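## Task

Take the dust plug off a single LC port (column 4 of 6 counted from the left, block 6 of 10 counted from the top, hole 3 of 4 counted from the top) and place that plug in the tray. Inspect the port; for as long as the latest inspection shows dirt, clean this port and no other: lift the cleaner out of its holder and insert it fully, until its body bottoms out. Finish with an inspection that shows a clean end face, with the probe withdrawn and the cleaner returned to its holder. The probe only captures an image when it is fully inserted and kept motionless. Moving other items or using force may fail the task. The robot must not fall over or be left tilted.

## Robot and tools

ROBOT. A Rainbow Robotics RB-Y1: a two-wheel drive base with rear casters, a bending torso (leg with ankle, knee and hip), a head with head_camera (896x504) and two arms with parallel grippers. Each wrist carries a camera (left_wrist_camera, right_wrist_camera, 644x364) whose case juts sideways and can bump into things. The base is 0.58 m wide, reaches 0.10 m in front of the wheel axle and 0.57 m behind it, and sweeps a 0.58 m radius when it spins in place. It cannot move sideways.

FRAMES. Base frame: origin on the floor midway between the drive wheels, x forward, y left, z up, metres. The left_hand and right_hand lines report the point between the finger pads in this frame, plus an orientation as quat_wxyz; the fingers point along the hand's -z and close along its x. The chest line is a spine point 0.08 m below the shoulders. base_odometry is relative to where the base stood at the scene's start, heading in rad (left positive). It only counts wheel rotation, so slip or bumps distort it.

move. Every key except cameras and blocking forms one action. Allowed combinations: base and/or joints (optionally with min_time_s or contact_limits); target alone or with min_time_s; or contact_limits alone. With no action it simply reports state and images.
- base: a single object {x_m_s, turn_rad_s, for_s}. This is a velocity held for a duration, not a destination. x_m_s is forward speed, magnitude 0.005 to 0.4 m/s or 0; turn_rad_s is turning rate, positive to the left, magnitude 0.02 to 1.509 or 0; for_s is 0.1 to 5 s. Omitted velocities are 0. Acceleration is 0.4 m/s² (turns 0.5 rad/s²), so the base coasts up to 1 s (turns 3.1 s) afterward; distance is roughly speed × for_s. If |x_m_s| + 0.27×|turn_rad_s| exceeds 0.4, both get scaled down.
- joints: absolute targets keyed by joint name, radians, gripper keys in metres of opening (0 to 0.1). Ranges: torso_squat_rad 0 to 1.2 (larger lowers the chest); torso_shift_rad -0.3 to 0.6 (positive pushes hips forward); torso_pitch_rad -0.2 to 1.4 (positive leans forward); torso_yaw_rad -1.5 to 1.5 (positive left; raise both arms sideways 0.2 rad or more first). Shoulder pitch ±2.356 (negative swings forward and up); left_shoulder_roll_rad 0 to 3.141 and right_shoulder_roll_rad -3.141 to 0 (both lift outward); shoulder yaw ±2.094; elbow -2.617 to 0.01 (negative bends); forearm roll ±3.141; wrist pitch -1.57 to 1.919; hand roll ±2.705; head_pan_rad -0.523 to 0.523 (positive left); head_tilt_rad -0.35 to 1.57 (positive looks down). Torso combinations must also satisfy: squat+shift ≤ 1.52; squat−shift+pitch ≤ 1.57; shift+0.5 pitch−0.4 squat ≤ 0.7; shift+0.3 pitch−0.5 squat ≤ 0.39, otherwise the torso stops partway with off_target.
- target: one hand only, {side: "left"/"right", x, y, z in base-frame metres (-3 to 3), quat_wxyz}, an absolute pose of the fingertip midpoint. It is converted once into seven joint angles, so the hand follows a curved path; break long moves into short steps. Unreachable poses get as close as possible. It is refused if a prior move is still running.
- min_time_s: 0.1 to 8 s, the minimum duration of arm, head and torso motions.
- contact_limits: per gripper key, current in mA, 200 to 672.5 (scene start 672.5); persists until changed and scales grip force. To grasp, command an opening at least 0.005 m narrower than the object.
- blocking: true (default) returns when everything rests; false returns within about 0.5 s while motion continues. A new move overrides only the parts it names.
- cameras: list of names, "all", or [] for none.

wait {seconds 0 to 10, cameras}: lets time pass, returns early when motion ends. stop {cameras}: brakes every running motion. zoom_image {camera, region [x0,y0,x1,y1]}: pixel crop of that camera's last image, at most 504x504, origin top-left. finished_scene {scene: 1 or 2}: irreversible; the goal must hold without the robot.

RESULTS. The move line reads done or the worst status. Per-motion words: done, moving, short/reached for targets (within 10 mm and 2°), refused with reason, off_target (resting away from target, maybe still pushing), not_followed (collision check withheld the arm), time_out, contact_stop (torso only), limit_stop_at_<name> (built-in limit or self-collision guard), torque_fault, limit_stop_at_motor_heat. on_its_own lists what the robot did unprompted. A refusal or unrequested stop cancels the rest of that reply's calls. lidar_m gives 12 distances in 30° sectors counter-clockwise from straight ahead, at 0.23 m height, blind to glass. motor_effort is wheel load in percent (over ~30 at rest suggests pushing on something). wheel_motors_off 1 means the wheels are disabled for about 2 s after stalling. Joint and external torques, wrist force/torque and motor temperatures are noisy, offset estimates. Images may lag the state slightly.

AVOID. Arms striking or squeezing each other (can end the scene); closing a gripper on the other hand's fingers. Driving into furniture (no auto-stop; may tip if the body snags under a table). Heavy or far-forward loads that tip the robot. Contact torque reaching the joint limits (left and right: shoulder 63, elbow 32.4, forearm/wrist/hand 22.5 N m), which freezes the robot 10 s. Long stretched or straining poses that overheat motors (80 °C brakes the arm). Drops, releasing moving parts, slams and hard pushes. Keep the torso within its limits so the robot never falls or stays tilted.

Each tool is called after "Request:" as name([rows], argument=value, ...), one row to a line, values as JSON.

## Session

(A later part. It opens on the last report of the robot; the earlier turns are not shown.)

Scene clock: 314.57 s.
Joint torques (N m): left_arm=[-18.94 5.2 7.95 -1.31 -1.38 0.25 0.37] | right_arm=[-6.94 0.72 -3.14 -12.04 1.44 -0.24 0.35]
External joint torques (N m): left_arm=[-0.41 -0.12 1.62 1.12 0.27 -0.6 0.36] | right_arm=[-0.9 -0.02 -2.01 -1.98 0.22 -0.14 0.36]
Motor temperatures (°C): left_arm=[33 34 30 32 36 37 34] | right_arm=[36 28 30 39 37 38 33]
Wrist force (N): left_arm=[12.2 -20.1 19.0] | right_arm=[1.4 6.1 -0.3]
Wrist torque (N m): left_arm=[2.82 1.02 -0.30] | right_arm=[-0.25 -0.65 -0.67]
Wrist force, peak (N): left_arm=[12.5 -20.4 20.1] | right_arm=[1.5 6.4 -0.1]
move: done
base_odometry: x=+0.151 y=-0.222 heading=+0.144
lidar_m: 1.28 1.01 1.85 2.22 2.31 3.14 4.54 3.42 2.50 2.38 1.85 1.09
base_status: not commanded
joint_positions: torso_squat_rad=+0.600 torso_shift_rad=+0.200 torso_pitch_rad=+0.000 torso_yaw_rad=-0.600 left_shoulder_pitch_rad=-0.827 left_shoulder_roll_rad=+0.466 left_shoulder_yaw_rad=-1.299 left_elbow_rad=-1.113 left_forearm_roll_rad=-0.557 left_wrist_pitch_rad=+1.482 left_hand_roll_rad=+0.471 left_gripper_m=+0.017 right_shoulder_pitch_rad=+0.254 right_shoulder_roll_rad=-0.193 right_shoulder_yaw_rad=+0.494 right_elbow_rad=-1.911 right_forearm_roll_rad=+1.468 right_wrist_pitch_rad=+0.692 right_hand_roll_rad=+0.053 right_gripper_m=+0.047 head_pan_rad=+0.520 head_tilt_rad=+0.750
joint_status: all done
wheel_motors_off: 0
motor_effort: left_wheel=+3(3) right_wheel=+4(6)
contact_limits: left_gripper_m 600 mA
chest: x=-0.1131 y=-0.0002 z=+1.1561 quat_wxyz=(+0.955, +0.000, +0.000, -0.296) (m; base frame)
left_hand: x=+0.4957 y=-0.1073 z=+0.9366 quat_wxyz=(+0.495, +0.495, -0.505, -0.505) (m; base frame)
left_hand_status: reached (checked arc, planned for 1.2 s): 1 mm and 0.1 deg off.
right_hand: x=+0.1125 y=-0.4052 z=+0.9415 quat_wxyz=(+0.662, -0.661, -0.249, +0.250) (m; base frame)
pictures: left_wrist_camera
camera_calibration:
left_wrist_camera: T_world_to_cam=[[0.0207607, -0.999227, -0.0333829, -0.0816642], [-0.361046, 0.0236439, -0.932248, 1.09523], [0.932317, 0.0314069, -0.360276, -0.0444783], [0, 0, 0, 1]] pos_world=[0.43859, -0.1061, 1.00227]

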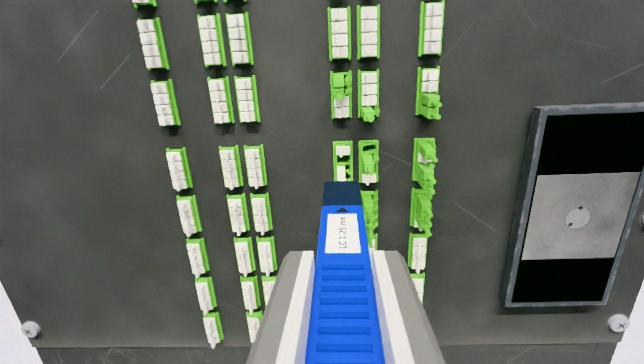

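Request:
move(target={"side":"left","x":0.4980,"y":-0.1073,"z":0.9370,"quat_wxyz":[0.495,0.495,-0.505,-0.505]}, min_time_s=1.2, cameras=[])

Request:
move(target={"side":"left","x":0.5000,"y":-0.1073,"z":0.9370,"quat_wxyz":[0.495,0.495,-0.505,-0.505]}, min_time_s=1.2, cameras=["left_wrist_camera"])

Request:
zoom_image(camera="left_wrist_camera", region=[310, 130, 370, 190])

Scene clock: 316.23 s.
Joint torques (N m): left_arm=[-19.1 5.84 7.94 -0.92 -1.28 0.27 0.39] | right_arm=[-5.88 0.58 -2.8 -12.07 1.4 -0.23 0.41]
External joint torques (N m): left_arm=[-0.5 0.47 1.63 1.48 0.36 -0.58 0.38] | right_arm=[0.15 -0.16 -1.67 -2 0.18 -0.12 0.42]
Motor temperatures (°C): left_arm=[33 34 30 32 36 37 34] | right_arm=[36 28 30 39 37 38 33]
Wrist force (N): left_arm=[12.1 -20.3 20.9] | right_arm=[1.3 5.8 -0.3]
Wrist torque (N m): left_arm=[2.88 1.05 -0.32] | right_arm=[-0.20 -0.65 -0.67]
Wrist force, peak (N): left_arm=[12.4 -20.3 21.1] | right_arm=[1.8 6.6 -0.2]
move: done
base_odometry: x=+0.151 y=-0.222 heading=+0.144
lidar_m: 1.29 1.00 1.86 2.23 2.32 3.16 4.54 3.42 2.49 2.39 1.87 1.10
base_status: not commanded
joint_positions: torso_squat_rad=+0.600 torso_shift_rad=+0.200 torso_pitch_rad=+0.000 torso_yaw_rad=-0.600 left_shoulder_pitch_rad=-0.829 left_shoulder_roll_rad=+0.464 left_shoulder_yaw_rad=-1.298 left_elbow_rad=-1.104 left_forearm_roll_rad=-0.556 left_wrist_pitch_rad=+1.475 left_hand_roll_rad=+0.473 left_gripper_m=+0.017 right_shoulder_pitch_rad=+0.254 right_shoulder_roll_rad=-0.193 right_shoulder_yaw_rad=+0.494 right_elbow_rad=-1.911 right_forearm_roll_rad=+1.468 right_wrist_pitch_rad=+0.692 right_hand_roll_rad=+0.053 right_gripper_m=+0.047 head_pan_rad=+0.520 head_tilt_rad=+0.750
joint_status: all done
wheel_motors_off: 0
motor_effort: left_wheel=+1(3) right_wheel=+4(7)
contact_limits: left_gripper_m 600 mA
chest: x=-0.1131 y=-0.0002 z=+1.1561 quat_wxyz=(+0.955, +0.000, +0.000, -0.296) (m; base frame)
left_hand: x=+0.4976 y=-0.1073 z=+0.9365 quat_wxyz=(+0.495, +0.495, -0.505, -0.505) (m; base frame)
left_hand_status: reached (checked arc, planned for 1.2 s): 1 mm and 0.1 deg off.
right_hand: x=+0.1125 y=-0.4052 z=+0.9415 quat_wxyz=(+0.662, -0.661, -0.249, +0.250) (m; base frame)
pictures: none
No camera images: "cameras" was empty.

Scene clock: 317.77 s.
Joint torques (N m): left_arm=[-20.67 8.95 9.58 1.02 -1.31 -0.25 0.26] | right_arm=[-6.92 0.66 -3.56 -11.89 1.68 -0.34 0.34]
External joint torques (N m): left_arm=[-2.02 3.55 3.3 3.38 0.33 -1.11 0.25] | right_arm=[-0.88 -0.08 -2.43 -1.83 0.46 -0.24 0.34]
Motor temperatures (°C): left_arm=[33 34 30 32 36 37 34] | right_arm=[36 28 30 39 37 38 33]
Wrist force (N): left_arm=[10.9 -19.4 32.4] | right_arm=[1.3 5.8 0.0]
Wrist torque (N m): left_arm=[2.86 1.28 -0.31] | right_arm=[-0.22 -0.64 -0.68]
Wrist force, peak (N): left_arm=[10.6 -20.0 32.8] | right_arm=[1.6 6.7 0.4]
move: done
base_odometry: x=+0.151 y=-0.222 heading=+0.144
lidar_m: 1.30 1.01 1.85 2.23 2.33 3.18 4.54 3.42 2.49 2.39 1.88 1.10
base_status: not commanded
joint_positions: torso_squat_rad=+0.600 torso_shift_rad=+0.200 torso_pitch_rad=+0.000 torso_yaw_rad=-0.600 left_shoulder_pitch_rad=-0.831 left_shoulder_roll_rad=+0.463 left_shoulder_yaw_rad=-1.298 left_elbow_rad=-1.095 left_forearm_roll_rad=-0.555 left_wrist_pitch_rad=+1.467 left_hand_roll_rad=+0.476 left_gripper_m=+0.017 right_shoulder_pitch_rad=+0.254 right_shoulder_roll_rad=-0.193 right_shoulder_yaw_rad=+0.494 right_elbow_rad=-1.911 right_forearm_roll_rad=+1.468 right_wrist_pitch_rad=+0.692 right_hand_roll_rad=+0.053 right_gripper_m=+0.047 head_pan_rad=+0.520 head_tilt_rad=+0.750
joint_status: all done
wheel_motors_off: 0
motor_effort: left_wheel=+2(3) right_wheel=+1(6)
contact_limits: left_gripper_m 600 mA
chest: x=-0.1133 y=-0.0002 z=+1.1562 quat_wxyz=(+0.955, +0.000, +0.000, -0.296) (m; base frame)
left_hand: x=+0.4990 y=-0.1077 z=+0.9363 quat_wxyz=(+0.495, +0.494, -0.505, -0.506) (m; base frame)
left_hand_status: reached (checked arc, planned for 1.2 s): 1 mm and 0.1 deg off.
right_hand: x=+0.1124 y=-0.4052 z=+0.9416 quat_wxyz=(+0.662, -0.661, -0.249, +0.249) (m; base frame)
pictures: left_wrist_camera
camera_calibration:
left_wrist_camera: T_world_to_cam=[[0.0197291, -0.999253, -0.0332298, -0.0818419], [-0.361707, 0.0238514, -0.931987, 1.09633], [0.932083, 0.0304067, -0.360966, -0.0470207], [0, 0, 0, 1]] pos_world=[0.441991, -0.1065, 1.00207]

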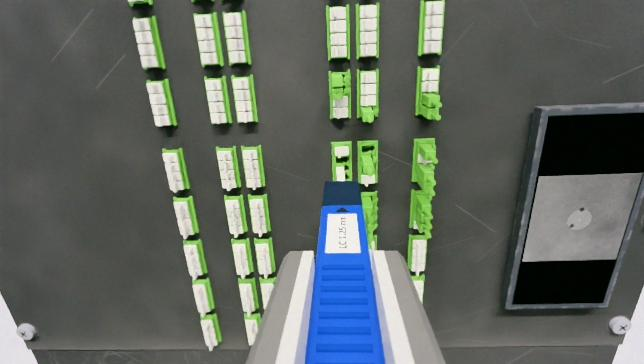

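Scaled by 8.400 from the camera's 644x364 image, which has a finer 1265x715 frame.

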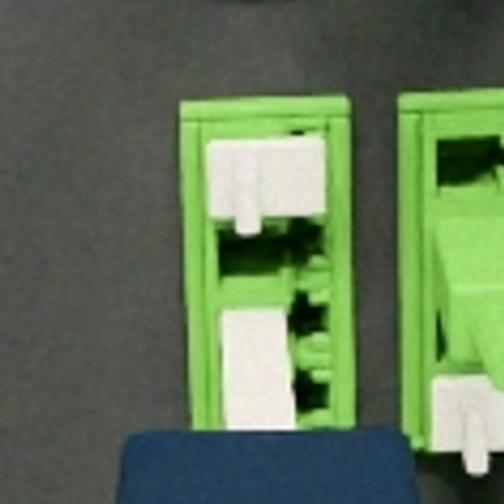

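Request:
move(target={"side":"left","x":0.4960,"y":-0.1073,"z":0.9370,"quat_wxyz":[0.495,0.495,-0.505,-0.505]}, min_time_s=1.2, cameras=[])

Request:
move(target={"side":"left","x":0.490,"y":-0.1072,"z":0.9369,"quat_wxyz":[0.495,0.495,-0.505,-0.505]}, min_time_s=1.5, cameras=[])

Request:
move(target={"side":"left","x":0.482,"y":-0.1071,"z":0.9369,"quat_wxyz":[0.495,0.495,-0.505,-0.505]}, min_time_s=1.5, cameras=[])

Request:
move(target={"side":"left","x":0.470,"y":-0.1070,"z":0.9369,"quat_wxyz":[0.495,0.495,-0.505,-0.505]}, min_time_s=1.5, cameras=["left_wrist_camera","head_camera"])

Request:
zoom_image(camera="left_wrist_camera", region=[310, 130, 370, 190])

Scene clock: 322.60 s.
Joint torques (N m): left_arm=[-16.71 7.44 4.67 -2.43 -2.09 0.59 -0.42] | right_arm=[-6.67 1.14 -4.05 -12.11 1.48 0.01 0.34]
External joint torques (N m): left_arm=[1.84 2.11 -1.66 0 -0.45 -0.26 -0.43] | right_arm=[-0.63 0.41 -2.92 -2.04 0.26 0.11 0.34]
Motor temperatures (°C): left_arm=[33 34 30 32 36 37 34] | right_arm=[36 28 30 39 37 38 33]
Wrist force (N): left_arm=[11.9 -20.5 19.0] | right_arm=[1.6 5.7 -0.5]
Wrist torque (N m): left_arm=[2.81 1.05 -0.33] | right_arm=[-0.20 -0.61 -0.68]
Wrist force, peak (N): left_arm=[10.8 -19.8 33.1] | right_arm=[1.4 6.6 -0.2]
move: done
base_odometry: x=+0.151 y=-0.222 heading=+0.144
lidar_m: 1.30 1.01 1.83 2.23 2.31 3.16 4.54 3.41 2.48 2.39 1.87 1.09
base_status: not commanded
joint_positions: torso_squat_rad=+0.600 torso_shift_rad=+0.200 torso_pitch_rad=+0.000 torso_yaw_rad=-0.600 left_shoulder_pitch_rad=-0.828 left_shoulder_roll_rad=+0.464 left_shoulder_yaw_rad=-1.298 left_elbow_rad=-1.111 left_forearm_roll_rad=-0.557 left_wrist_pitch_rad=+1.481 left_hand_roll_rad=+0.472 left_gripper_m=+0.017 right_shoulder_pitch_rad=+0.254 right_shoulder_roll_rad=-0.193 right_shoulder_yaw_rad=+0.494 right_elbow_rad=-1.911 right_forearm_roll_rad=+1.468 right_wrist_pitch_rad=+0.692 right_hand_roll_rad=+0.053 right_gripper_m=+0.047 head_pan_rad=+0.520 head_tilt_rad=+0.750
joint_status: all done
wheel_motors_off: 0
motor_effort: left_wheel=+2(4) right_wheel=+3(7)
contact_limits: left_gripper_m 600 mA
chest: x=-0.1133 y=-0.0002 z=+1.1561 quat_wxyz=(+0.955, +0.000, +0.000, -0.296) (m; base frame)
left_hand: x=+0.4958 y=-0.1076 z=+0.9368 quat_wxyz=(+0.495, +0.495, -0.505, -0.505) (m; base frame)
left_hand_status: reached (checked arc, planned for 1.2 s): 0 mm and 0.0 deg off.
right_hand: x=+0.1124 y=-0.4052 z=+0.9416 quat_wxyz=(+0.662, -0.661, -0.249, +0.249) (m; base frame)
pictures: none
No camera images: "cameras" was empty.

Scene clock: 324.43 s.
Joint torques (N m): left_arm=[-16.47 7.1 4.78 -2.28 -2.09 0.62 -0.5] | right_arm=[-6.69 0.68 -3.37 -11.93 1.57 -0.28 0.33]
External joint torques (N m): left_arm=[1.9 1.9 -1.62 0.25 -0.43 -0.21 -0.51] | right_arm=[-0.65 -0.06 -2.24 -1.87 0.35 -0.18 0.33]
Motor temperatures (°C): left_arm=[33 34 30 32 36 37 34] | right_arm=[36 28 30 39 37 38 33]
Wrist force (N): left_arm=[12.0 -20.5 19.3] | right_arm=[1.6 6.0 -0.5]
Wrist torque (N m): left_arm=[2.86 1.08 -0.32] | right_arm=[-0.24 -0.62 -0.68]
Wrist force, peak (N): left_arm=[13.3 -20.6 19.8] | right_arm=[1.5 6.5 -0.2]
move: done
base_odometry: x=+0.151 y=-0.222 heading=+0.144
lidar_m: 1.29 1.02 1.85 2.23 2.31 3.16 4.53 3.42 2.50 2.39 1.85 1.10
base_status: not commanded
joint_positions: torso_squat_rad=+0.600 torso_shift_rad=+0.200 torso_pitch_rad=+0.000 torso_yaw_rad=-0.600 left_shoulder_pitch_rad=-0.821 left_shoulder_roll_rad=+0.467 left_shoulder_yaw_rad=-1.301 left_elbow_rad=-1.137 left_forearm_roll_rad=-0.560 left_wrist_pitch_rad=+1.502 left_hand_roll_rad=+0.465 left_gripper_m=+0.017 right_shoulder_pitch_rad=+0.254 right_shoulder_roll_rad=-0.193 right_shoulder_yaw_rad=+0.494 right_elbow_rad=-1.911 right_forearm_roll_rad=+1.468 right_wrist_pitch_rad=+0.692 right_hand_roll_rad=+0.053 right_gripper_m=+0.047 head_pan_rad=+0.520 head_tilt_rad=+0.750
joint_status: all done
wheel_motors_off: 0
motor_effort: left_wheel=+2(4) right_wheel=+1(7)
contact_limits: left_gripper_m 600 mA
chest: x=-0.1133 y=-0.0002 z=+1.1561 quat_wxyz=(+0.955, +0.000, +0.000, -0.296) (m; base frame)
left_hand: x=+0.4900 y=-0.1075 z=+0.9367 quat_wxyz=(+0.495, +0.495, -0.505, -0.505) (m; base frame)
left_hand_status: reached (checked arc, planned for 1.5 s): 0 mm and 0.0 deg off.
right_hand: x=+0.1124 y=-0.4052 z=+0.9416 quat_wxyz=(+0.662, -0.661, -0.249, +0.249) (m; base frame)
pictures: none
No camera images: "cameras" was empty.

Scene clock: 326.27 s.
Joint torques (N m): left_arm=[-15.42 5.54 4.33 -3.32 -1.9 0.83 -0.34] | right_arm=[-6.23 0.93 -3.3 -11.7 1.68 0.15 0.35]
External joint torques (N m): left_arm=[2.72 0.51 -2.15 -0.65 -0.23 0.01 -0.35] | right_arm=[-0.19 0.2 -2.17 -1.63 0.46 0.26 0.35]
Motor temperatures (°C): left_arm=[33 34 30 32 36 37 34] | right_arm=[36 28 30 39 37 38 33]
Wrist force (N): left_arm=[12.7 -20.0 14.7] | right_arm=[2.0 5.6 -0.4]
Wrist torque (N m): left_arm=[2.77 1.03 -0.31] | right_arm=[-0.19 -0.54 -0.68]
Wrist force, peak (N): left_arm=[12.3 -20.8 19.3] | right_arm=[1.9 6.4 -0.2]
move: done
base_odometry: x=+0.151 y=-0.222 heading=+0.144
lidar_m: 1.29 1.00 1.86 2.22 2.30 3.15 4.53 3.42 2.49 2.39 1.87 1.10
base_status: not commanded
joint_positions: torso_squat_rad=+0.600 torso_shift_rad=+0.200 torso_pitch_rad=+0.000 torso_yaw_rad=-0.600 left_shoulder_pitch_rad=-0.812 left_shoulder_roll_rad=+0.470 left_shoulder_yaw_rad=-1.304 left_elbow_rad=-1.170 left_forearm_roll_rad=-0.565 left_wrist_pitch_rad=+1.530 left_hand_roll_rad=+0.456 left_gripper_m=+0.017 right_shoulder_pitch_rad=+0.254 right_shoulder_roll_rad=-0.193 right_shoulder_yaw_rad=+0.494 right_elbow_rad=-1.911 right_forearm_roll_rad=+1.468 right_wrist_pitch_rad=+0.692 right_hand_roll_rad=+0.053 right_gripper_m=+0.047 head_pan_rad=+0.520 head_tilt_rad=+0.750
joint_status: all done
wheel_motors_off: 0
motor_effort: left_wheel=+2(4) right_wheel=+2(7)
contact_limits: left_gripper_m 600 mA
chest: x=-0.1132 y=-0.0002 z=+1.1561 quat_wxyz=(+0.955, +0.000, +0.000, -0.296) (m; base frame)
left_hand: x=+0.4824 y=-0.1073 z=+0.9368 quat_wxyz=(+0.495, +0.495, -0.505, -0.505) (m; base frame)
left_hand_status: reached (checked arc, planned for 1.5 s): 0 mm and 0.1 deg off.
right_hand: x=+0.1124 y=-0.4052 z=+0.9415 quat_wxyz=(+0.662, -0.661, -0.249, +0.249) (m; base frame)
pictures: none
No camera images: "cameras" was empty.

Scene clock: 328.10 s.
Joint torques (N m): left_arm=[-14.88 5.24 4.62 -3.42 -2.01 0.86 -0.51] | right_arm=[-6.22 1.01 -3.75 -11.91 1.66 -0.18 0.31]
External joint torques (N m): left_arm=[2.9 0.48 -1.96 -0.55 -0.33 0.07 -0.52] | right_arm=[-0.18 0.27 -2.62 -1.85 0.44 -0.08 0.32]
Motor temperatures (°C): left_arm=[33 34 30 32 36 37 34] | right_arm=[36 28 30 39 37 38 33]
Wrist force (N): left_arm=[13.1 -20.3 13.9] | right_arm=[1.8 5.8 -0.3]
Wrist torque (N m): left_arm=[2.83 1.05 -0.31] | right_arm=[-0.22 -0.59 -0.67]
Wrist force, peak (N): left_arm=[14.1 -20.6 14.3] | right_arm=[1.5 6.4 -0.3]
move: done
base_odometry: x=+0.151 y=-0.222 heading=+0.144
lidar_m: 1.30 1.00 1.86 2.23 2.33 3.15 4.54 3.40 2.48 2.39 1.88 1.10
base_status: not commanded
joint_positions: torso_squat_rad=+0.600 torso_shift_rad=+0.200 torso_pitch_rad=+0.000 torso_yaw_rad=-0.600 left_shoulder_pitch_rad=-0.800 left_shoulder_roll_rad=+0.472 left_shoulder_yaw_rad=-1.309 left_elbow_rad=-1.216 left_forearm_roll_rad=-0.573 left_wrist_pitch_rad=+1.571 left_hand_roll_rad=+0.442 left_gripper_m=+0.017 right_shoulder_pitch_rad=+0.254 right_shoulder_roll_rad=-0.193 right_shoulder_yaw_rad=+0.494 right_elbow_rad=-1.911 right_forearm_roll_rad=+1.468 right_wrist_pitch_rad=+0.692 right_hand_roll_rad=+0.053 right_gripper_m=+0.047 head_pan_rad=+0.520 head_tilt_rad=+0.750
joint_status: all done
wheel_motors_off: 0
motor_effort: left_wheel=+2(4) right_wheel=+7(7)
contact_limits: left_gripper_m 600 mA
chest: x=-0.1132 y=-0.0002 z=+1.1561 quat_wxyz=(+0.955, +0.000, +0.000, -0.296) (m; base frame)
left_hand: x=+0.4707 y=-0.1073 z=+0.9367 quat_wxyz=(+0.495, +0.495, -0.505, -0.505) (m; base frame)
left_hand_status: reached (checked arc, planned for 1.5 s): 1 mm and 0.1 deg off.
right_hand: x=+0.1124 y=-0.4052 z=+0.9415 quat_wxyz=(+0.662, -0.661, -0.249, +0.249) (m; base frame)
pictures: head_camera, left_wrist_camera
camera_calibration:
head_camera: T_world_to_cam=[[-0.154939, -0.987775, 0.0171767, -0.0421541], [-0.668015, 0.0919416, -0.738446, 0.999217], [0.727839, -0.125889, -0.674093, 0.925361], [0, 0, 0, 1]] pos_world=[-0.0125537, -0.0170159, 1.36237]
left_wrist_camera: T_world_to_cam=[[0.0220129, -0.999251, -0.0318129, -0.0832372], [-0.360618, 0.0217423, -0.93246, 1.08603], [0.932454, 0.0319985, -0.35987, -0.0215713], [0, 0, 0, 1]] pos_world=[0.41359, -0.106097, 1.00227]

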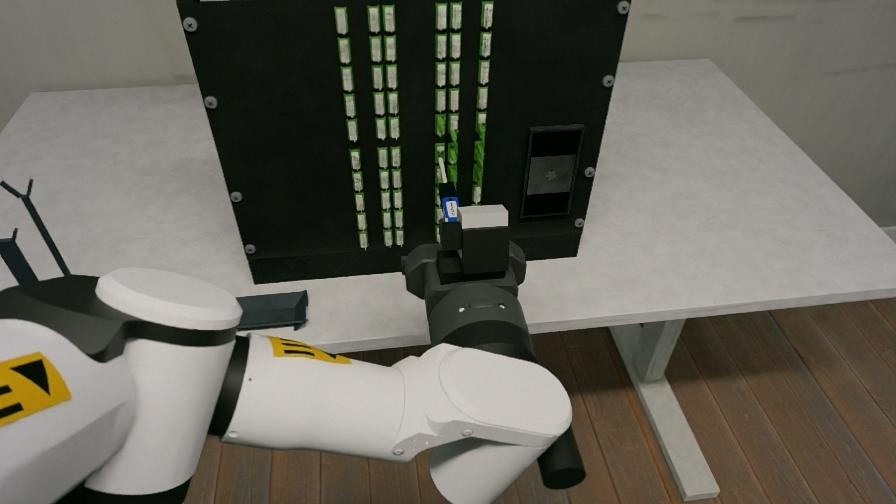

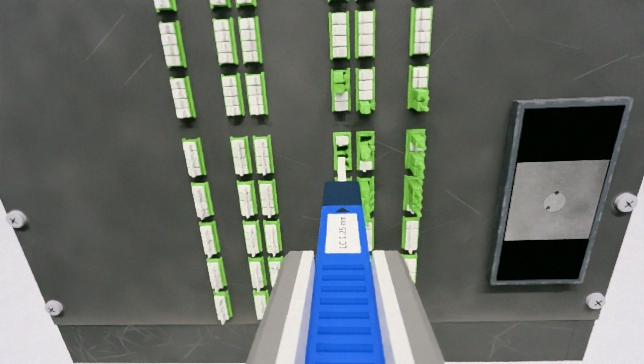

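Scaled by 8.400 from the camera's 644x364 image, which has a finer 1265x715 frame.

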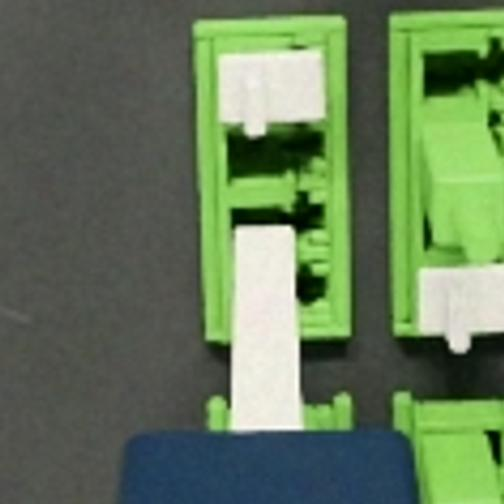

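Request:
move(target={"side":"left","x":0.40,"y":-0.1,"z":0.94,"quat_wxyz":[0.495,0.495,-0.505,-0.505]}, min_time_s=1.5, cameras=[])

Request:
move(target={"side":"left","x":0.36,"y":-0.03,"z":0.96,"quat_wxyz":[0.495,0.495,-0.505,-0.505]}, min_time_s=1.5, cameras=[])

Request:
move(joints={"torso_yaw_rad":-0.35,"head_pan_rad":0.45}, cameras=[])

Request:
move(target={"side":"left","x":0.36,"y":0.15,"z":0.99,"quat_wxyz":[0.495,0.495,-0.505,-0.505]}, min_time_s=2, cameras=[])

Request:
move(target={"side":"left","x":0.36,"y":0.35,"z":1.0,"quat_wxyz":[0.495,0.495,-0.505,-0.505]}, min_time_s=2, cameras=[])

Request:
move(target={"side":"left","x":0.43,"y":0.3768,"z":1.005,"quat_wxyz":[0.495,0.495,-0.505,-0.505]}, min_time_s=1.5, cameras=[])

Request:
move(target={"side":"left","x":0.5008,"y":0.3768,"z":1.003,"quat_wxyz":[0.495,0.495,-0.505,-0.505]}, min_time_s=1.5, cameras=["left_wrist_camera","head_camera"])

Scene clock: 330.40 s.
Joint torques (N m): left_arm=[-13.31 3.79 4.77 -4.43 -1.96 0.65 -0.45] | right_arm=[-5.82 1.17 -3.54 -12.01 1.56 -0.14 0.31]
External joint torques (N m): left_arm=[2.2 0.64 -1.94 -0.45 -0.25 0 -0.46] | right_arm=[0.22 0.43 -2.41 -1.95 0.34 -0.03 0.32]
Motor temperatures (°C): left_arm=[33 34 30 32 36 37 34] | right_arm=[36 28 30 39 37 38 33]
Wrist force (N): left_arm=[12.8 -20.5 14.6] | right_arm=[1.1 5.9 -0.2]
Wrist torque (N m): left_arm=[2.85 0.98 -0.27] | right_arm=[-0.24 -0.67 -0.68]
Wrist force, peak (N): left_arm=[12.9 -20.5 15.0] | right_arm=[1.5 6.6 -0.3]
move: done
base_odometry: x=+0.151 y=-0.222 heading=+0.144
lidar_m: 1.30 1.00 1.84 2.22 2.32 3.17 4.54 3.42 2.48 2.39 1.86 1.09
base_status: not commanded
joint_positions: torso_squat_rad=+0.600 torso_shift_rad=+0.200 torso_pitch_rad=+0.000 torso_yaw_rad=-0.600 left_shoulder_pitch_rad=-0.727 left_shoulder_roll_rad=+0.477 left_shoulder_yaw_rad=-1.352 left_elbow_rad=-1.477 left_forearm_roll_rad=-0.639 left_wrist_pitch_rad=+1.805 left_hand_roll_rad=+0.361 left_gripper_m=+0.017 right_shoulder_pitch_rad=+0.254 right_shoulder_roll_rad=-0.193 right_shoulder_yaw_rad=+0.494 right_elbow_rad=-1.911 right_forearm_roll_rad=+1.468 right_wrist_pitch_rad=+0.692 right_hand_roll_rad=+0.053 right_gripper_m=+0.047 head_pan_rad=+0.520 head_tilt_rad=+0.750
joint_status: all done
wheel_motors_off: 0
motor_effort: left_wheel=+4(4) right_wheel=+2(7)
contact_limits: left_gripper_m 600 mA
chest: x=-0.1132 y=-0.0002 z=+1.1561 quat_wxyz=(+0.955, +0.000, +0.000, -0.296) (m; base frame)
left_hand: x=+0.4000 y=-0.1001 z=+0.9400 quat_wxyz=(+0.495, +0.495, -0.505, -0.505) (m; base frame)
left_hand_status: reached (checked arc, planned for 1.5 s): 0 mm and 0.0 deg off.
right_hand: x=+0.1124 y=-0.4052 z=+0.9415 quat_wxyz=(+0.662, -0.661, -0.249, +0.249) (m; base frame)
pictures: none
No camera images: "cameras" was empty.

Scene clock: 332.23 s.
Joint torques (N m): left_arm=[-9.76 3.97 7.44 -5.74 -1.93 0.39 -0.38] | right_arm=[-6.81 0.93 -3.62 -12.11 1.76 -0.31 0.39]
External joint torques (N m): left_arm=[2.16 0.13 1.1 -0.33 -0.19 -0.02 -0.39] | right_arm=[-0.77 0.2 -2.49 -2.04 0.54 -0.2 0.4]
Motor temperatures (°C): left_arm=[33 34 30 32 36 37 34] | right_arm=[36 28 30 39 37 38 33]
Wrist force (N): left_arm=[12.6 -20.2 14.5] | right_arm=[1.4 5.9 0.0]
Wrist torque (N m): left_arm=[2.83 0.94 -0.30] | right_arm=[-0.21 -0.63 -0.68]
Wrist force, peak (N): left_arm=[13.0 -20.8 14.8] | right_arm=[1.8 6.4 -0.5]
move: done
base_odometry: x=+0.151 y=-0.222 heading=+0.144
lidar_m: 1.29 0.99 1.86 2.23 2.31 3.16 4.54 3.42 2.50 2.39 1.85 1.10
base_status: not commanded
joint_positions: torso_squat_rad=+0.600 torso_shift_rad=+0.200 torso_pitch_rad=+0.000 torso_yaw_rad=-0.600 left_shoulder_pitch_rad=-0.516 left_shoulder_roll_rad=+0.657 left_shoulder_yaw_rad=-1.301 left_elbow_rad=-1.877 left_forearm_roll_rad=-0.834 left_wrist_pitch_rad=+1.919 left_hand_roll_rad=+0.220 left_gripper_m=+0.017 right_shoulder_pitch_rad=+0.254 right_shoulder_roll_rad=-0.193 right_shoulder_yaw_rad=+0.494 right_elbow_rad=-1.911 right_forearm_roll_rad=+1.468 right_wrist_pitch_rad=+0.692 right_hand_roll_rad=+0.053 right_gripper_m=+0.047 head_pan_rad=+0.520 head_tilt_rad=+0.750
joint_status: all done
wheel_motors_off: 0
motor_effort: left_wheel=+1(3) right_wheel=+3(7)
contact_limits: left_gripper_m 600 mA
chest: x=-0.1132 y=-0.0002 z=+1.1561 quat_wxyz=(+0.955, +0.000, +0.000, -0.296) (m; base frame)
left_hand: x=+0.3599 y=-0.0301 z=+0.9599 quat_wxyz=(+0.495, +0.495, -0.505, -0.505) (m; base frame)
left_hand_status: reached (checked arc, planned for 1.5 s): 0 mm and 0.0 deg off.
right_hand: x=+0.1124 y=-0.4052 z=+0.9415 quat_wxyz=(+0.662, -0.661, -0.249, +0.249) (m; base frame)
pictures: none
No camera images: "cameras" was empty.

Scene clock: 333.43 s.
Joint torques (N m): left_arm=[-10.29 3.68 7.35 -5.66 -1.8 0.23 -0.29] | right_arm=[-6.68 0.87 -3.52 -11.79 1.57 -0.1 0.23]
External joint torques (N m): left_arm=[1.64 -0.17 1.01 -0.24 -0.06 -0.18 -0.3] | right_arm=[-0.64 0.13 -2.39 -1.73 0.35 0 0.24]
Motor temperatures (°C): left_arm=[33 34 30 33 36 37 34] | right_arm=[36 28 30 39 37 38 33]
Wrist force (N): left_arm=[12.6 -20.6 14.9] | right_arm=[1.6 6.2 -0.4]
Wrist torque (N m): left_arm=[2.87 0.96 -0.28] | right_arm=[-0.26 -0.61 -0.66]
Wrist force, peak (N): left_arm=[13.5 -20.9 14.9] | right_arm=[2.2 6.4 -0.7]
move: done
base_odometry: x=+0.151 y=-0.222 heading=+0.144
lidar_m: 1.29 1.00 1.84 2.23 2.33 3.15 4.54 3.43 2.48 2.39 1.87 1.09
base_status: not commanded
joint_positions: torso_squat_rad=+0.600 torso_shift_rad=+0.200 torso_pitch_rad=+0.000 torso_yaw_rad=-0.350 left_shoulder_pitch_rad=-0.516 left_shoulder_roll_rad=+0.657 left_shoulder_yaw_rad=-1.301 left_elbow_rad=-1.877 left_forearm_roll_rad=-0.834 left_wrist_pitch_rad=+1.919 left_hand_roll_rad=+0.220 left_gripper_m=+0.017 right_shoulder_pitch_rad=+0.254 right_shoulder_roll_rad=-0.193 right_shoulder_yaw_rad=+0.494 right_elbow_rad=-1.911 right_forearm_roll_rad=+1.468 right_wrist_pitch_rad=+0.692 right_hand_roll_rad=+0.053 right_gripper_m=+0.047 head_pan_rad=+0.450 head_tilt_rad=+0.750
joint_status: all done
wheel_motors_off: 0
motor_effort: left_wheel=+2(4) right_wheel=+1(6)
contact_limits: left_gripper_m 600 mA
chest: x=-0.1132 y=-0.0002 z=+1.1561 quat_wxyz=(+0.985, +0.000, +0.000, -0.174) (m; base frame)
left_hand: x=+0.3526 y=+0.0880 z=+0.9599 quat_wxyz=(+0.554, +0.554, -0.439, -0.440) (m; base frame)
right_hand: x=+0.2056 y=-0.3368 z=+0.9416 quat_wxyz=(+0.626, -0.625, -0.330, +0.330) (m; base frame)
pictures: none
No camera images: "cameras" was empty.

Scene clock: 335.77 s.
Joint torques (N m): left_arm=[-7.49 8.52 4.68 -5.43 -2.04 0.23 0.32] | right_arm=[-6.93 1.26 -3.47 -11.98 1.65 0.11 0.08]
External joint torques (N m): left_arm=[2.12 -0.04 -1.99 -0.35 -0.3 -0.45 0.31] | right_arm=[-0.88 0.53 -2.34 -1.91 0.43 0.21 0.08]
Motor temperatures (°C): left_arm=[32 34 30 33 36 37 34] | right_arm=[36 28 30 39 37 38 33]
Wrist force (N): left_arm=[12.5 -21.0 14.7] | right_arm=[1.4 5.8 -0.2]
Wrist torque (N m): left_arm=[2.87 0.97 -0.29] | right_arm=[-0.19 -0.63 -0.68]
Wrist force, peak (N): left_arm=[13.2 -20.7 14.8] | right_arm=[1.2 6.5 -0.4]
move: done
base_odometry: x=+0.151 y=-0.222 heading=+0.144
lidar_m: 1.30 1.01 1.85 2.23 2.32 3.15 4.54 3.41 2.49 2.39 1.87 1.09
base_status: not commanded
joint_positions: torso_squat_rad=+0.600 torso_shift_rad=+0.200 torso_pitch_rad=+0.000 torso_yaw_rad=-0.350 left_shoulder_pitch_rad=-0.417 left_shoulder_roll_rad=+1.103 left_shoulder_yaw_rad=-1.316 left_elbow_rad=-2.178 left_forearm_roll_rad=-0.875 left_wrist_pitch_rad=+1.635 left_hand_roll_rad=+0.373 left_gripper_m=+0.017 right_shoulder_pitch_rad=+0.254 right_shoulder_roll_rad=-0.193 right_shoulder_yaw_rad=+0.494 right_elbow_rad=-1.911 right_forearm_roll_rad=+1.468 right_wrist_pitch_rad=+0.692 right_hand_roll_rad=+0.053 right_gripper_m=+0.047 head_pan_rad=+0.450 head_tilt_rad=+0.750
joint_status: all done
wheel_motors_off: 0
motor_effort: left_wheel=+2(4) right_wheel=+0(5)
contact_limits: left_gripper_m 600 mA
chest: x=-0.1132 y=-0.0002 z=+1.1561 quat_wxyz=(+0.985, +0.000, +0.000, -0.174) (m; base frame)
left_hand: x=+0.3600 y=+0.1499 z=+0.9901 quat_wxyz=(+0.495, +0.495, -0.505, -0.505) (m; base frame)
left_hand_status: reached (checked arc, planned for 2.0 s): 0 mm and 0.0 deg off.
right_hand: x=+0.2056 y=-0.3368 z=+0.9416 quat_wxyz=(+0.626, -0.625, -0.330, +0.330) (m; base frame)
pictures: none
No camera images: "cameras" was empty.

Scene clock: 338.10 s.
Joint torques (N m): left_arm=[-3.81 15.44 3.35 -1.04 -1.18 1.29 0.29] | right_arm=[-6.51 0.69 -3.72 -11.73 1.67 0.06 0.2]
External joint torques (N m): left_arm=[1.7 0.08 -1.8 0.3 -0.26 -0.32 0.27] | right_arm=[-0.47 -0.04 -2.59 -1.66 0.45 0.17 0.21]
Motor temperatures (°C): left_arm=[32 34 30 33 36 37 34] | right_arm=[36 28 30 39 37 38 33]
Wrist force (N): left_arm=[12.2 -20.0 14.0] | right_arm=[1.5 6.2 -0.4]
Wrist torque (N m): left_arm=[2.79 0.94 -0.30] | right_arm=[-0.24 -0.64 -0.66]
Wrist force, peak (N): left_arm=[12.7 -20.9 14.8] | right_arm=[1.5 6.6 -0.1]
move: done
base_odometry: x=+0.151 y=-0.222 heading=+0.144
lidar_m: 1.29 1.01 1.85 2.23 2.30 3.17 4.54 3.40 2.48 2.38 1.87 1.09
base_status: not commanded
joint_positions: torso_squat_rad=+0.600 torso_shift_rad=+0.200 torso_pitch_rad=+0.000 torso_yaw_rad=-0.350 left_shoulder_pitch_rad=-0.189 left_shoulder_roll_rad=+1.655 left_shoulder_yaw_rad=-1.384 left_elbow_rad=-2.078 left_forearm_roll_rad=-1.038 left_wrist_pitch_rad=+1.430 left_hand_roll_rad=+1.041 left_gripper_m=+0.017 right_shoulder_pitch_rad=+0.254 right_shoulder_roll_rad=-0.193 right_shoulder_yaw_rad=+0.494 right_elbow_rad=-1.911 right_forearm_roll_rad=+1.468 right_wrist_pitch_rad=+0.692 right_hand_roll_rad=+0.053 right_gripper_m=+0.047 head_pan_rad=+0.450 head_tilt_rad=+0.750
joint_status: all done
wheel_motors_off: 0
motor_effort: left_wheel=+1(4) right_wheel=-1(5)
contact_limits: left_gripper_m 600 mA
chest: x=-0.1132 y=-0.0002 z=+1.1561 quat_wxyz=(+0.985, +0.000, +0.000, -0.174) (m; base frame)
left_hand: x=+0.3596 y=+0.3498 z=+0.9999 quat_wxyz=(+0.496, +0.495, -0.502, -0.506) (m; base frame)
left_hand_status: reached (checked arc, planned for 2.0 s): 0 mm and 0.4 deg off.
right_hand: x=+0.2056 y=-0.3368 z=+0.9416 quat_wxyz=(+0.626, -0.625, -0.330, +0.330) (m; base frame)
pictures: none
No camera images: "cameras" was empty.

Scene clock: 339.93 s.
Joint torques (N m): left_arm=[-7.45 15.23 7.53 0.73 -0.3 1.39 0.25] | right_arm=[-6.18 0.84 -2.7 -11.84 1.53 0.09 0.2]
External joint torques (N m): left_arm=[0.05 -1.7 0.89 0.22 0.39 -0.32 0.24] | right_arm=[-0.14 0.11 -1.56 -1.77 0.31 0.2 0.21]
Motor temperatures (°C): left_arm=[32 34 30 33 36 37 34] | right_arm=[36 28 30 39 37 38 33]
Wrist force (N): left_arm=[12.6 -20.0 14.3] | right_arm=[1.5 6.3 0.2]
Wrist torque (N m): left_arm=[2.78 1.00 -0.30] | right_arm=[-0.27 -0.61 -0.67]
Wrist force, peak (N): left_arm=[12.7 -20.8 14.7] | right_arm=[1.8 6.5 -0.5]
move: done
base_odometry: x=+0.151 y=-0.222 heading=+0.144
lidar_m: 1.30 1.00 1.86 2.24 2.32 3.16 4.54 3.42 2.49 2.38 1.87 1.09
base_status: not commanded
joint_positions: torso_squat_rad=+0.600 torso_shift_rad=+0.200 torso_pitch_rad=+0.000 torso_yaw_rad=-0.350 left_shoulder_pitch_rad=-0.290 left_shoulder_roll_rad=+1.630 left_shoulder_yaw_rad=-1.326 left_elbow_rad=-1.827 left_forearm_roll_rad=-0.994 left_wrist_pitch_rad=+1.200 left_hand_roll_rad=+1.163 left_gripper_m=+0.017 right_shoulder_pitch_rad=+0.254 right_shoulder_roll_rad=-0.193 right_shoulder_yaw_rad=+0.494 right_elbow_rad=-1.911 right_forearm_roll_rad=+1.468 right_wrist_pitch_rad=+0.692 right_hand_roll_rad=+0.053 right_gripper_m=+0.047 head_pan_rad=+0.450 head_tilt_rad=+0.750
joint_status: all done
wheel_motors_off: 0
motor_effort: left_wheel=+1(4) right_wheel=+2(6)
contact_limits: left_gripper_m 600 mA
chest: x=-0.1132 y=-0.0002 z=+1.1561 quat_wxyz=(+0.985, +0.000, +0.000, -0.174) (m; base frame)
left_hand: x=+0.4298 y=+0.3769 z=+1.0048 quat_wxyz=(+0.495, +0.495, -0.505, -0.505) (m; base frame)
left_hand_status: reached (checked arc, planned for 1.5 s): 0 mm and 0.1 deg off.
right_hand: x=+0.2056 y=-0.3368 z=+0.9416 quat_wxyz=(+0.626, -0.625, -0.330, +0.330) (m; base frame)
pictures: none
No camera images: "cameras" was empty.

Scene clock: 341.77 s.
Joint torques (N m): left_arm=[-10.08 16.17 8.92 1.45 -0.25 1.41 0.31] | right_arm=[-6.12 1.38 -3.18 -12.02 1.72 0.07 0.29]
External joint torques (N m): left_arm=[0.1 -1.34 1.04 0.04 0.33 -0.32 0.29] | right_arm=[-0.08 0.64 -2.05 -1.96 0.5 0.17 0.29]
Motor temperatures (°C): left_arm=[32 34 30 33 36 37 34] | right_arm=[36 28 30 39 37 38 33]
Wrist force (N): left_arm=[12.7 -20.3 14.7] | right_arm=[1.5 5.8 -0.3]
Wrist torque (N m): left_arm=[2.81 0.98 -0.28] | right_arm=[-0.21 -0.64 -0.66]
Wrist force, peak (N): left_arm=[12.9 -20.7 14.6] | right_arm=[1.5 6.5 -0.5]
move: done
base_odometry: x=+0.151 y=-0.222 heading=+0.144
lidar_m: 1.30 1.00 1.85 2.23 2.32 3.15 4.53 3.42 2.49 2.39 1.86 1.08
base_status: not commanded
joint_positions: torso_squat_rad=+0.600 torso_shift_rad=+0.200 torso_pitch_rad=+0.000 torso_yaw_rad=-0.350 left_shoulder_pitch_rad=-0.414 left_shoulder_roll_rad=+1.500 left_shoulder_yaw_rad=-1.272 left_elbow_rad=-1.549 left_forearm_roll_rad=-0.980 left_wrist_pitch_rad=+0.982 left_hand_roll_rad=+1.190 left_gripper_m=+0.017 right_shoulder_pitch_rad=+0.254 right_shoulder_roll_rad=-0.193 right_shoulder_yaw_rad=+0.494 right_elbow_rad=-1.911 right_forearm_roll_rad=+1.468 right_wrist_pitch_rad=+0.692 right_hand_roll_rad=+0.053 right_gripper_m=+0.047 head_pan_rad=+0.450 head_tilt_rad=+0.750
joint_status: all done
wheel_motors_off: 0
motor_effort: left_wheel=+2(4) right_wheel=+2(6)
contact_limits: left_gripper_m 600 mA
chest: x=-0.1132 y=-0.0002 z=+1.1561 quat_wxyz=(+0.985, +0.000, +0.000, -0.174) (m; base frame)
left_hand: x=+0.5005 y=+0.3769 z=+1.0027 quat_wxyz=(+0.495, +0.495, -0.504, -0.505) (m; base frame)
left_hand_status: reached (checked arc, planned for 1.5 s): 0 mm and 0.1 deg off.
right_hand: x=+0.2056 y=-0.3368 z=+0.9416 quat_wxyz=(+0.626, -0.625, -0.330, +0.330) (m; base frame)
pictures: head_camera, left_wrist_camera
camera_calibration:
head_camera: T_world_to_cam=[[0.0244389, -0.999554, 0.0171439, -0.0203576], [-0.67365, -0.0291366, -0.738476, 0.999011], [0.738647, 0.00649857, -0.674062, 0.926142], [0, 0, 0, 1]] pos_world=[-0.0106108, 0.00274073, 1.36237]
left_wrist_camera: T_world_to_cam=[[0.0216319, -0.999211, -0.0333059, 0.403596], [-0.361554, 0.0232404, -0.932062, 1.14744], [0.9321, 0.0322041, -0.360766, -0.0400799], [0, 0, 0, 1]] pos_world=[0.443491, 0.377901, 1.06847]

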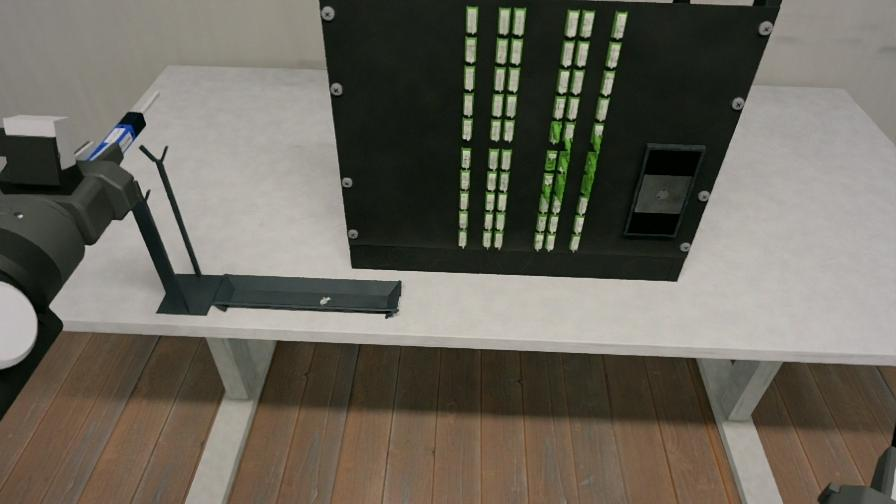

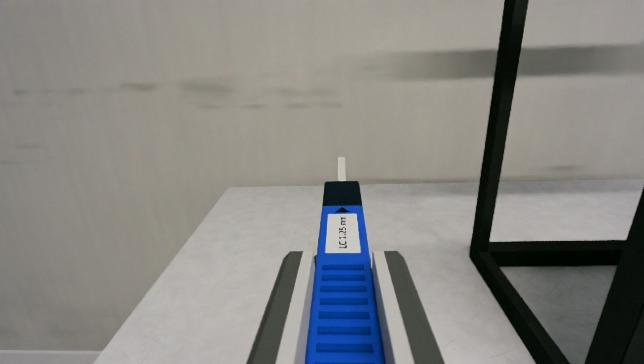

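Request:
move(target={"side":"left","x":0.5008,"y":0.3768,"z":0.97,"quat_wxyz":[0.495,0.495,-0.505,-0.505]}, min_time_s=1.5, cameras=[])

Request:
move(target={"side":"left","x":0.5008,"y":0.3768,"z":0.948,"quat_wxyz":[0.495,0.495,-0.505,-0.505]}, min_time_s=1.5, cameras=["left_wrist_camera"])

Request:
zoom_image(camera="left_wrist_camera", region=[220, 100, 440, 225])

Request:
move(target={"side":"left","x":0.5008,"y":0.3768,"z":0.940,"quat_wxyz":[0.495,0.495,-0.505,-0.505]}, min_time_s=1.2, cameras=[])

Request:
move(target={"side":"left","x":0.5008,"y":0.3768,"z":0.937,"quat_wxyz":[0.495,0.495,-0.505,-0.505]}, min_time_s=1.2, cameras=["left_wrist_camera"])

Request:
zoom_image(camera="left_wrist_camera", region=[220, 100, 440, 225])

Scene clock: 343.90 s.
Joint torques (N m): left_arm=[-8.04 15.99 5.81 1.72 -0.86 1.89 0.44] | right_arm=[-5.86 1.22 -3.25 -12.08 1.69 -0.21 0.21]
External joint torques (N m): left_arm=[2.36 -1.44 -1.62 0.34 -0.33 0.14 0.43] | right_arm=[0.18 0.48 -2.12 -2.02 0.47 -0.11 0.21]
Motor temperatures (°C): left_arm=[32 34 30 33 36 37 34] | right_arm=[36 28 30 39 37 38 33]
Wrist force (N): left_arm=[12.6 -20.3 14.4] | right_arm=[1.6 6.5 0.1]
Wrist torque (N m): left_arm=[2.81 0.97 -0.31] | right_arm=[-0.29 -0.60 -0.65]
Wrist force, peak (N): left_arm=[12.8 -20.7 14.9] | right_arm=[1.6 6.5 0.1]
move: done
base_odometry: x=+0.151 y=-0.222 heading=+0.144
lidar_m: 1.30 1.00 1.85 2.23 2.31 3.15 4.54 3.41 2.49 2.39 1.87 1.09
base_status: not commanded
joint_positions: torso_squat_rad=+0.600 torso_shift_rad=+0.200 torso_pitch_rad=+0.000 torso_yaw_rad=-0.350 left_shoulder_pitch_rad=-0.402 left_shoulder_roll_rad=+1.396 left_shoulder_yaw_rad=-1.291 left_elbow_rad=-1.429 left_forearm_roll_rad=-1.037 left_wrist_pitch_rad=+0.999 left_hand_roll_rad=+1.235 left_gripper_m=+0.017 right_shoulder_pitch_rad=+0.254 right_shoulder_roll_rad=-0.193 right_shoulder_yaw_rad=+0.494 right_elbow_rad=-1.911 right_forearm_roll_rad=+1.468 right_wrist_pitch_rad=+0.692 right_hand_roll_rad=+0.053 right_gripper_m=+0.047 head_pan_rad=+0.450 head_tilt_rad=+0.750
joint_status: all done
wheel_motors_off: 0
motor_effort: left_wheel=+2(3) right_wheel=+1(6)
contact_limits: left_gripper_m 600 mA
chest: x=-0.1132 y=-0.0002 z=+1.1561 quat_wxyz=(+0.985, +0.000, +0.000, -0.174) (m; base frame)
left_hand: x=+0.5007 y=+0.3767 z=+0.9702 quat_wxyz=(+0.495, +0.495, -0.505, -0.505) (m; base frame)
left_hand_status: reached (checked arc, planned for 1.5 s): 0 mm and 0.0 deg off.
right_hand: x=+0.2056 y=-0.3368 z=+0.9416 quat_wxyz=(+0.626, -0.625, -0.330, +0.330) (m; base frame)
pictures: none
No camera images: "cameras" was empty.

Scene clock: 345.73 s.
Joint torques (N m): left_arm=[-8.52 15.8 5.24 1.68 -0.85 1.91 0.38] | right_arm=[-6.5 0.87 -2.95 -11.66 1.57 0.02 0.27]
External joint torques (N m): left_arm=[2.03 -1.52 -1.83 0.23 -0.38 0.13 0.37] | right_arm=[-0.46 0.14 -1.82 -1.59 0.35 0.12 0.27]
Motor temperatures (°C): left_arm=[32 34 30 33 36 37 34] | right_arm=[36 28 30 39 37 38 33]
Wrist force (N): left_arm=[12.8 -20.6 14.3] | right_arm=[1.3 6.4 -0.2]
Wrist torque (N m): left_arm=[2.84 0.96 -0.32] | right_arm=[-0.26 -0.66 -0.68]
Wrist force, peak (N): left_arm=[12.9 -21.0 14.8] | right_arm=[1.4 6.5 -0.2]
move: done
base_odometry: x=+0.151 y=-0.222 heading=+0.144
lidar_m: 1.29 1.00 1.84 2.22 2.31 3.17 4.54 3.43 2.49 2.39 1.87 1.09
base_status: not commanded
joint_positions: torso_squat_rad=+0.600 torso_shift_rad=+0.200 torso_pitch_rad=+0.000 torso_yaw_rad=-0.350 left_shoulder_pitch_rad=-0.396 left_shoulder_roll_rad=+1.323 left_shoulder_yaw_rad=-1.305 left_elbow_rad=-1.334 left_forearm_roll_rad=-1.077 left_wrist_pitch_rad=+1.007 left_hand_roll_rad=+1.274 left_gripper_m=+0.017 right_shoulder_pitch_rad=+0.254 right_shoulder_roll_rad=-0.193 right_shoulder_yaw_rad=+0.494 right_elbow_rad=-1.911 right_forearm_roll_rad=+1.468 right_wrist_pitch_rad=+0.692 right_hand_roll_rad=+0.053 right_gripper_m=+0.047 head_pan_rad=+0.450 head_tilt_rad=+0.750
joint_status: all done
wheel_motors_off: 0
motor_effort: left_wheel=+3(3) right_wheel=+2(6)
contact_limits: left_gripper_m 600 mA
chest: x=-0.1132 y=-0.0002 z=+1.1561 quat_wxyz=(+0.985, +0.000, +0.000, -0.174) (m; base frame)
left_hand: x=+0.5009 y=+0.3767 z=+0.9482 quat_wxyz=(+0.495, +0.495, -0.505, -0.505) (m; base frame)
left_hand_status: reached (checked arc, planned for 1.5 s): 0 mm and 0.0 deg off.
right_hand: x=+0.2056 y=-0.3368 z=+0.9416 quat_wxyz=(+0.626, -0.625, -0.330, +0.330) (m; base frame)
pictures: left_wrist_camera
camera_calibration:
left_wrist_camera: T_world_to_cam=[[0.0215062, -0.999238, -0.0325816, 0.401003], [-0.360642, 0.0226413, -0.932429, 1.09686], [0.932456, 0.0318033, -0.35988, -0.0609576], [0, 0, 0, 1]] pos_world=[0.44379, 0.377802, 1.01387]

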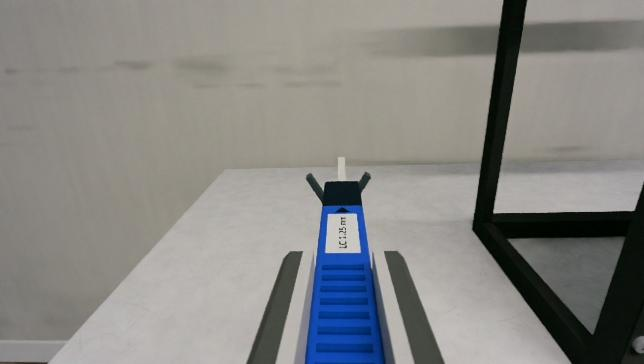

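Scaled by 2.291 from the camera's 644x364 image, which has a finer 1265x715 frame.

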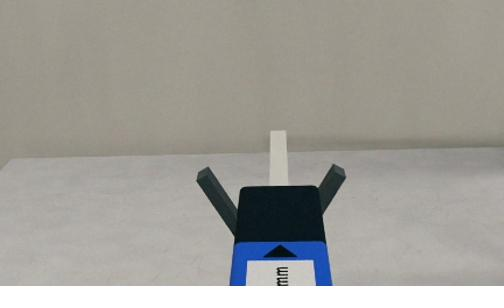

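Scene clock: 347.27 s.
Joint torques (N m): left_arm=[-8.47 15.63 5.23 1.81 -0.79 1.92 0.41] | right_arm=[-6.63 0.54 -3.05 -11.71 1.45 0.01 0.4]
External joint torques (N m): left_arm=[2.12 -1.63 -1.69 0.32 -0.33 0.13 0.4] | right_arm=[-0.59 -0.19 -1.91 -1.64 0.23 0.12 0.4]
Motor temperatures (°C): left_arm=[32 34 30 33 36 37 34] | right_arm=[36 28 30 39 37 38 33]
Wrist force (N): left_arm=[12.4 -20.6 14.6] | right_arm=[1.2 6.4 0.0]
Wrist torque (N m): left_arm=[2.82 0.93 -0.31] | right_arm=[-0.28 -0.66 -0.66]
Wrist force, peak (N): left_arm=[12.7 -20.9 15.0] | right_arm=[1.5 6.6 -0.3]
move: done
base_odometry: x=+0.151 y=-0.222 heading=+0.144
lidar_m: 1.29 1.00 1.85 2.24 2.32 3.15 4.53 3.43 2.50 2.39 1.87 1.10
base_status: not commanded
joint_positions: torso_squat_rad=+0.600 torso_shift_rad=+0.200 torso_pitch_rad=+0.000 torso_yaw_rad=-0.350 left_shoulder_pitch_rad=-0.394 left_shoulder_roll_rad=+1.297 left_shoulder_yaw_rad=-1.310 left_elbow_rad=-1.300 left_forearm_roll_rad=-1.090 left_wrist_pitch_rad=+1.009 left_hand_roll_rad=+1.288 left_gripper_m=+0.017 right_shoulder_pitch_rad=+0.254 right_shoulder_roll_rad=-0.193 right_shoulder_yaw_rad=+0.494 right_elbow_rad=-1.911 right_forearm_roll_rad=+1.468 right_wrist_pitch_rad=+0.692 right_hand_roll_rad=+0.053 right_gripper_m=+0.047 head_pan_rad=+0.450 head_tilt_rad=+0.750
joint_status: all done
wheel_motors_off: 0
motor_effort: left_wheel=+2(4) right_wheel=+4(5)
contact_limits: left_gripper_m 600 mA
chest: x=-0.1132 y=-0.0002 z=+1.1561 quat_wxyz=(+0.985, +0.000, +0.000, -0.174) (m; base frame)
left_hand: x=+0.5006 y=+0.3766 z=+0.9403 quat_wxyz=(+0.495, +0.495, -0.505, -0.505) (m; base frame)
left_hand_status: reached (checked arc, planned for 1.2 s): 0 mm and 0.0 deg off.
right_hand: x=+0.2056 y=-0.3368 z=+0.9416 quat_wxyz=(+0.626, -0.625, -0.330, +0.330) (m; base frame)
pictures: none
No camera images: "cameras" was empty.

Scene clock: 348.80 s.
Joint torques (N m): left_arm=[-8.12 14.07 4.29 0.87 -1.05 1.1 0.33] | right_arm=[-6.44 1.18 -2.37 -12.08 1.58 -0.14 0.39]
External joint torques (N m): left_arm=[2.51 -3.18 -2.56 -0.65 -0.61 -0.69 0.32] | right_arm=[-0.39 0.44 -1.23 -2.02 0.37 -0.04 0.4]
Motor temperatures (°C): left_arm=[32 34 30 32 36 37 34] | right_arm=[36 28 30 39 37 38 33]
Wrist force (N): left_arm=[11.1 -18.4 14.7] | right_arm=[1.7 6.0 -0.3]
Wrist torque (N m): left_arm=[3.07 1.13 -0.32] | right_arm=[-0.25 -0.59 -0.66]
Wrist force, peak (N): left_arm=[12.6 -20.7 15.0] | right_arm=[1.7 6.5 -0.3]
move: done
base_odometry: x=+0.151 y=-0.222 heading=+0.144
lidar_m: 1.29 1.01 1.84 2.23 2.32 3.18 4.53 3.42 2.48 2.39 1.86 1.08
base_status: not commanded
joint_positions: torso_squat_rad=+0.600 torso_shift_rad=+0.200 torso_pitch_rad=+0.000 torso_yaw_rad=-0.350 left_shoulder_pitch_rad=-0.394 left_shoulder_roll_rad=+1.285 left_shoulder_yaw_rad=-1.311 left_elbow_rad=-1.283 left_forearm_roll_rad=-1.097 left_wrist_pitch_rad=+1.010 left_hand_roll_rad=+1.296 left_gripper_m=+0.017 right_shoulder_pitch_rad=+0.254 right_shoulder_roll_rad=-0.193 right_shoulder_yaw_rad=+0.494 right_elbow_rad=-1.911 right_forearm_roll_rad=+1.468 right_wrist_pitch_rad=+0.692 right_hand_roll_rad=+0.053 right_gripper_m=+0.047 head_pan_rad=+0.450 head_tilt_rad=+0.750
joint_status: all done
wheel_motors_off: 0
motor_effort: left_wheel=+1(4) right_wheel=+2(6)
contact_limits: left_gripper_m 600 mA
chest: x=-0.1132 y=-0.0002 z=+1.1561 quat_wxyz=(+0.985, +0.000, +0.000, -0.174) (m; base frame)
left_hand: x=+0.5010 y=+0.3769 z=+0.9375 quat_wxyz=(+0.495, +0.495, -0.505, -0.505) (m; base frame)
left_hand_status: reached (checked arc, planned for 1.2 s): 1 mm and 0.0 deg off.
right_hand: x=+0.2056 y=-0.3368 z=+0.9416 quat_wxyz=(+0.626, -0.625, -0.330, +0.330) (m; base frame)
pictures: left_wrist_camera
camera_calibration:
left_wrist_camera: T_world_to_cam=[[0.0217377, -0.999224, -0.0328605, 0.401022], [-0.359945, 0.0228422, -0.932694, 1.08666], [0.93272, 0.0321026, -0.359169, -0.0657941], [0, 0, 0, 1]] pos_world=[0.443789, 0.378001, 1.00307]

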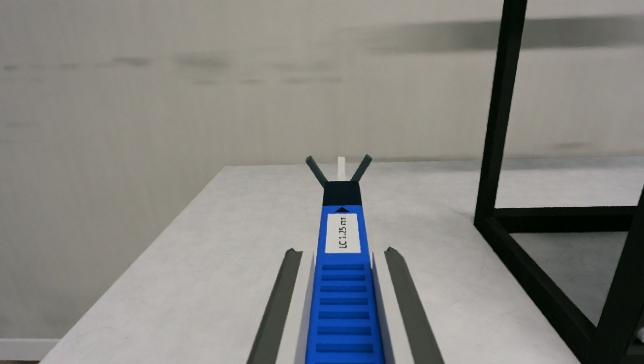

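Scaled by 2.291 from the camera's 644x364 image, which has a finer 1265x715 frame.

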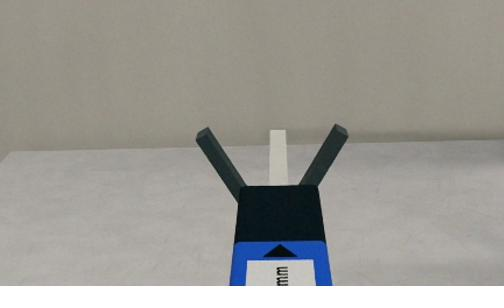

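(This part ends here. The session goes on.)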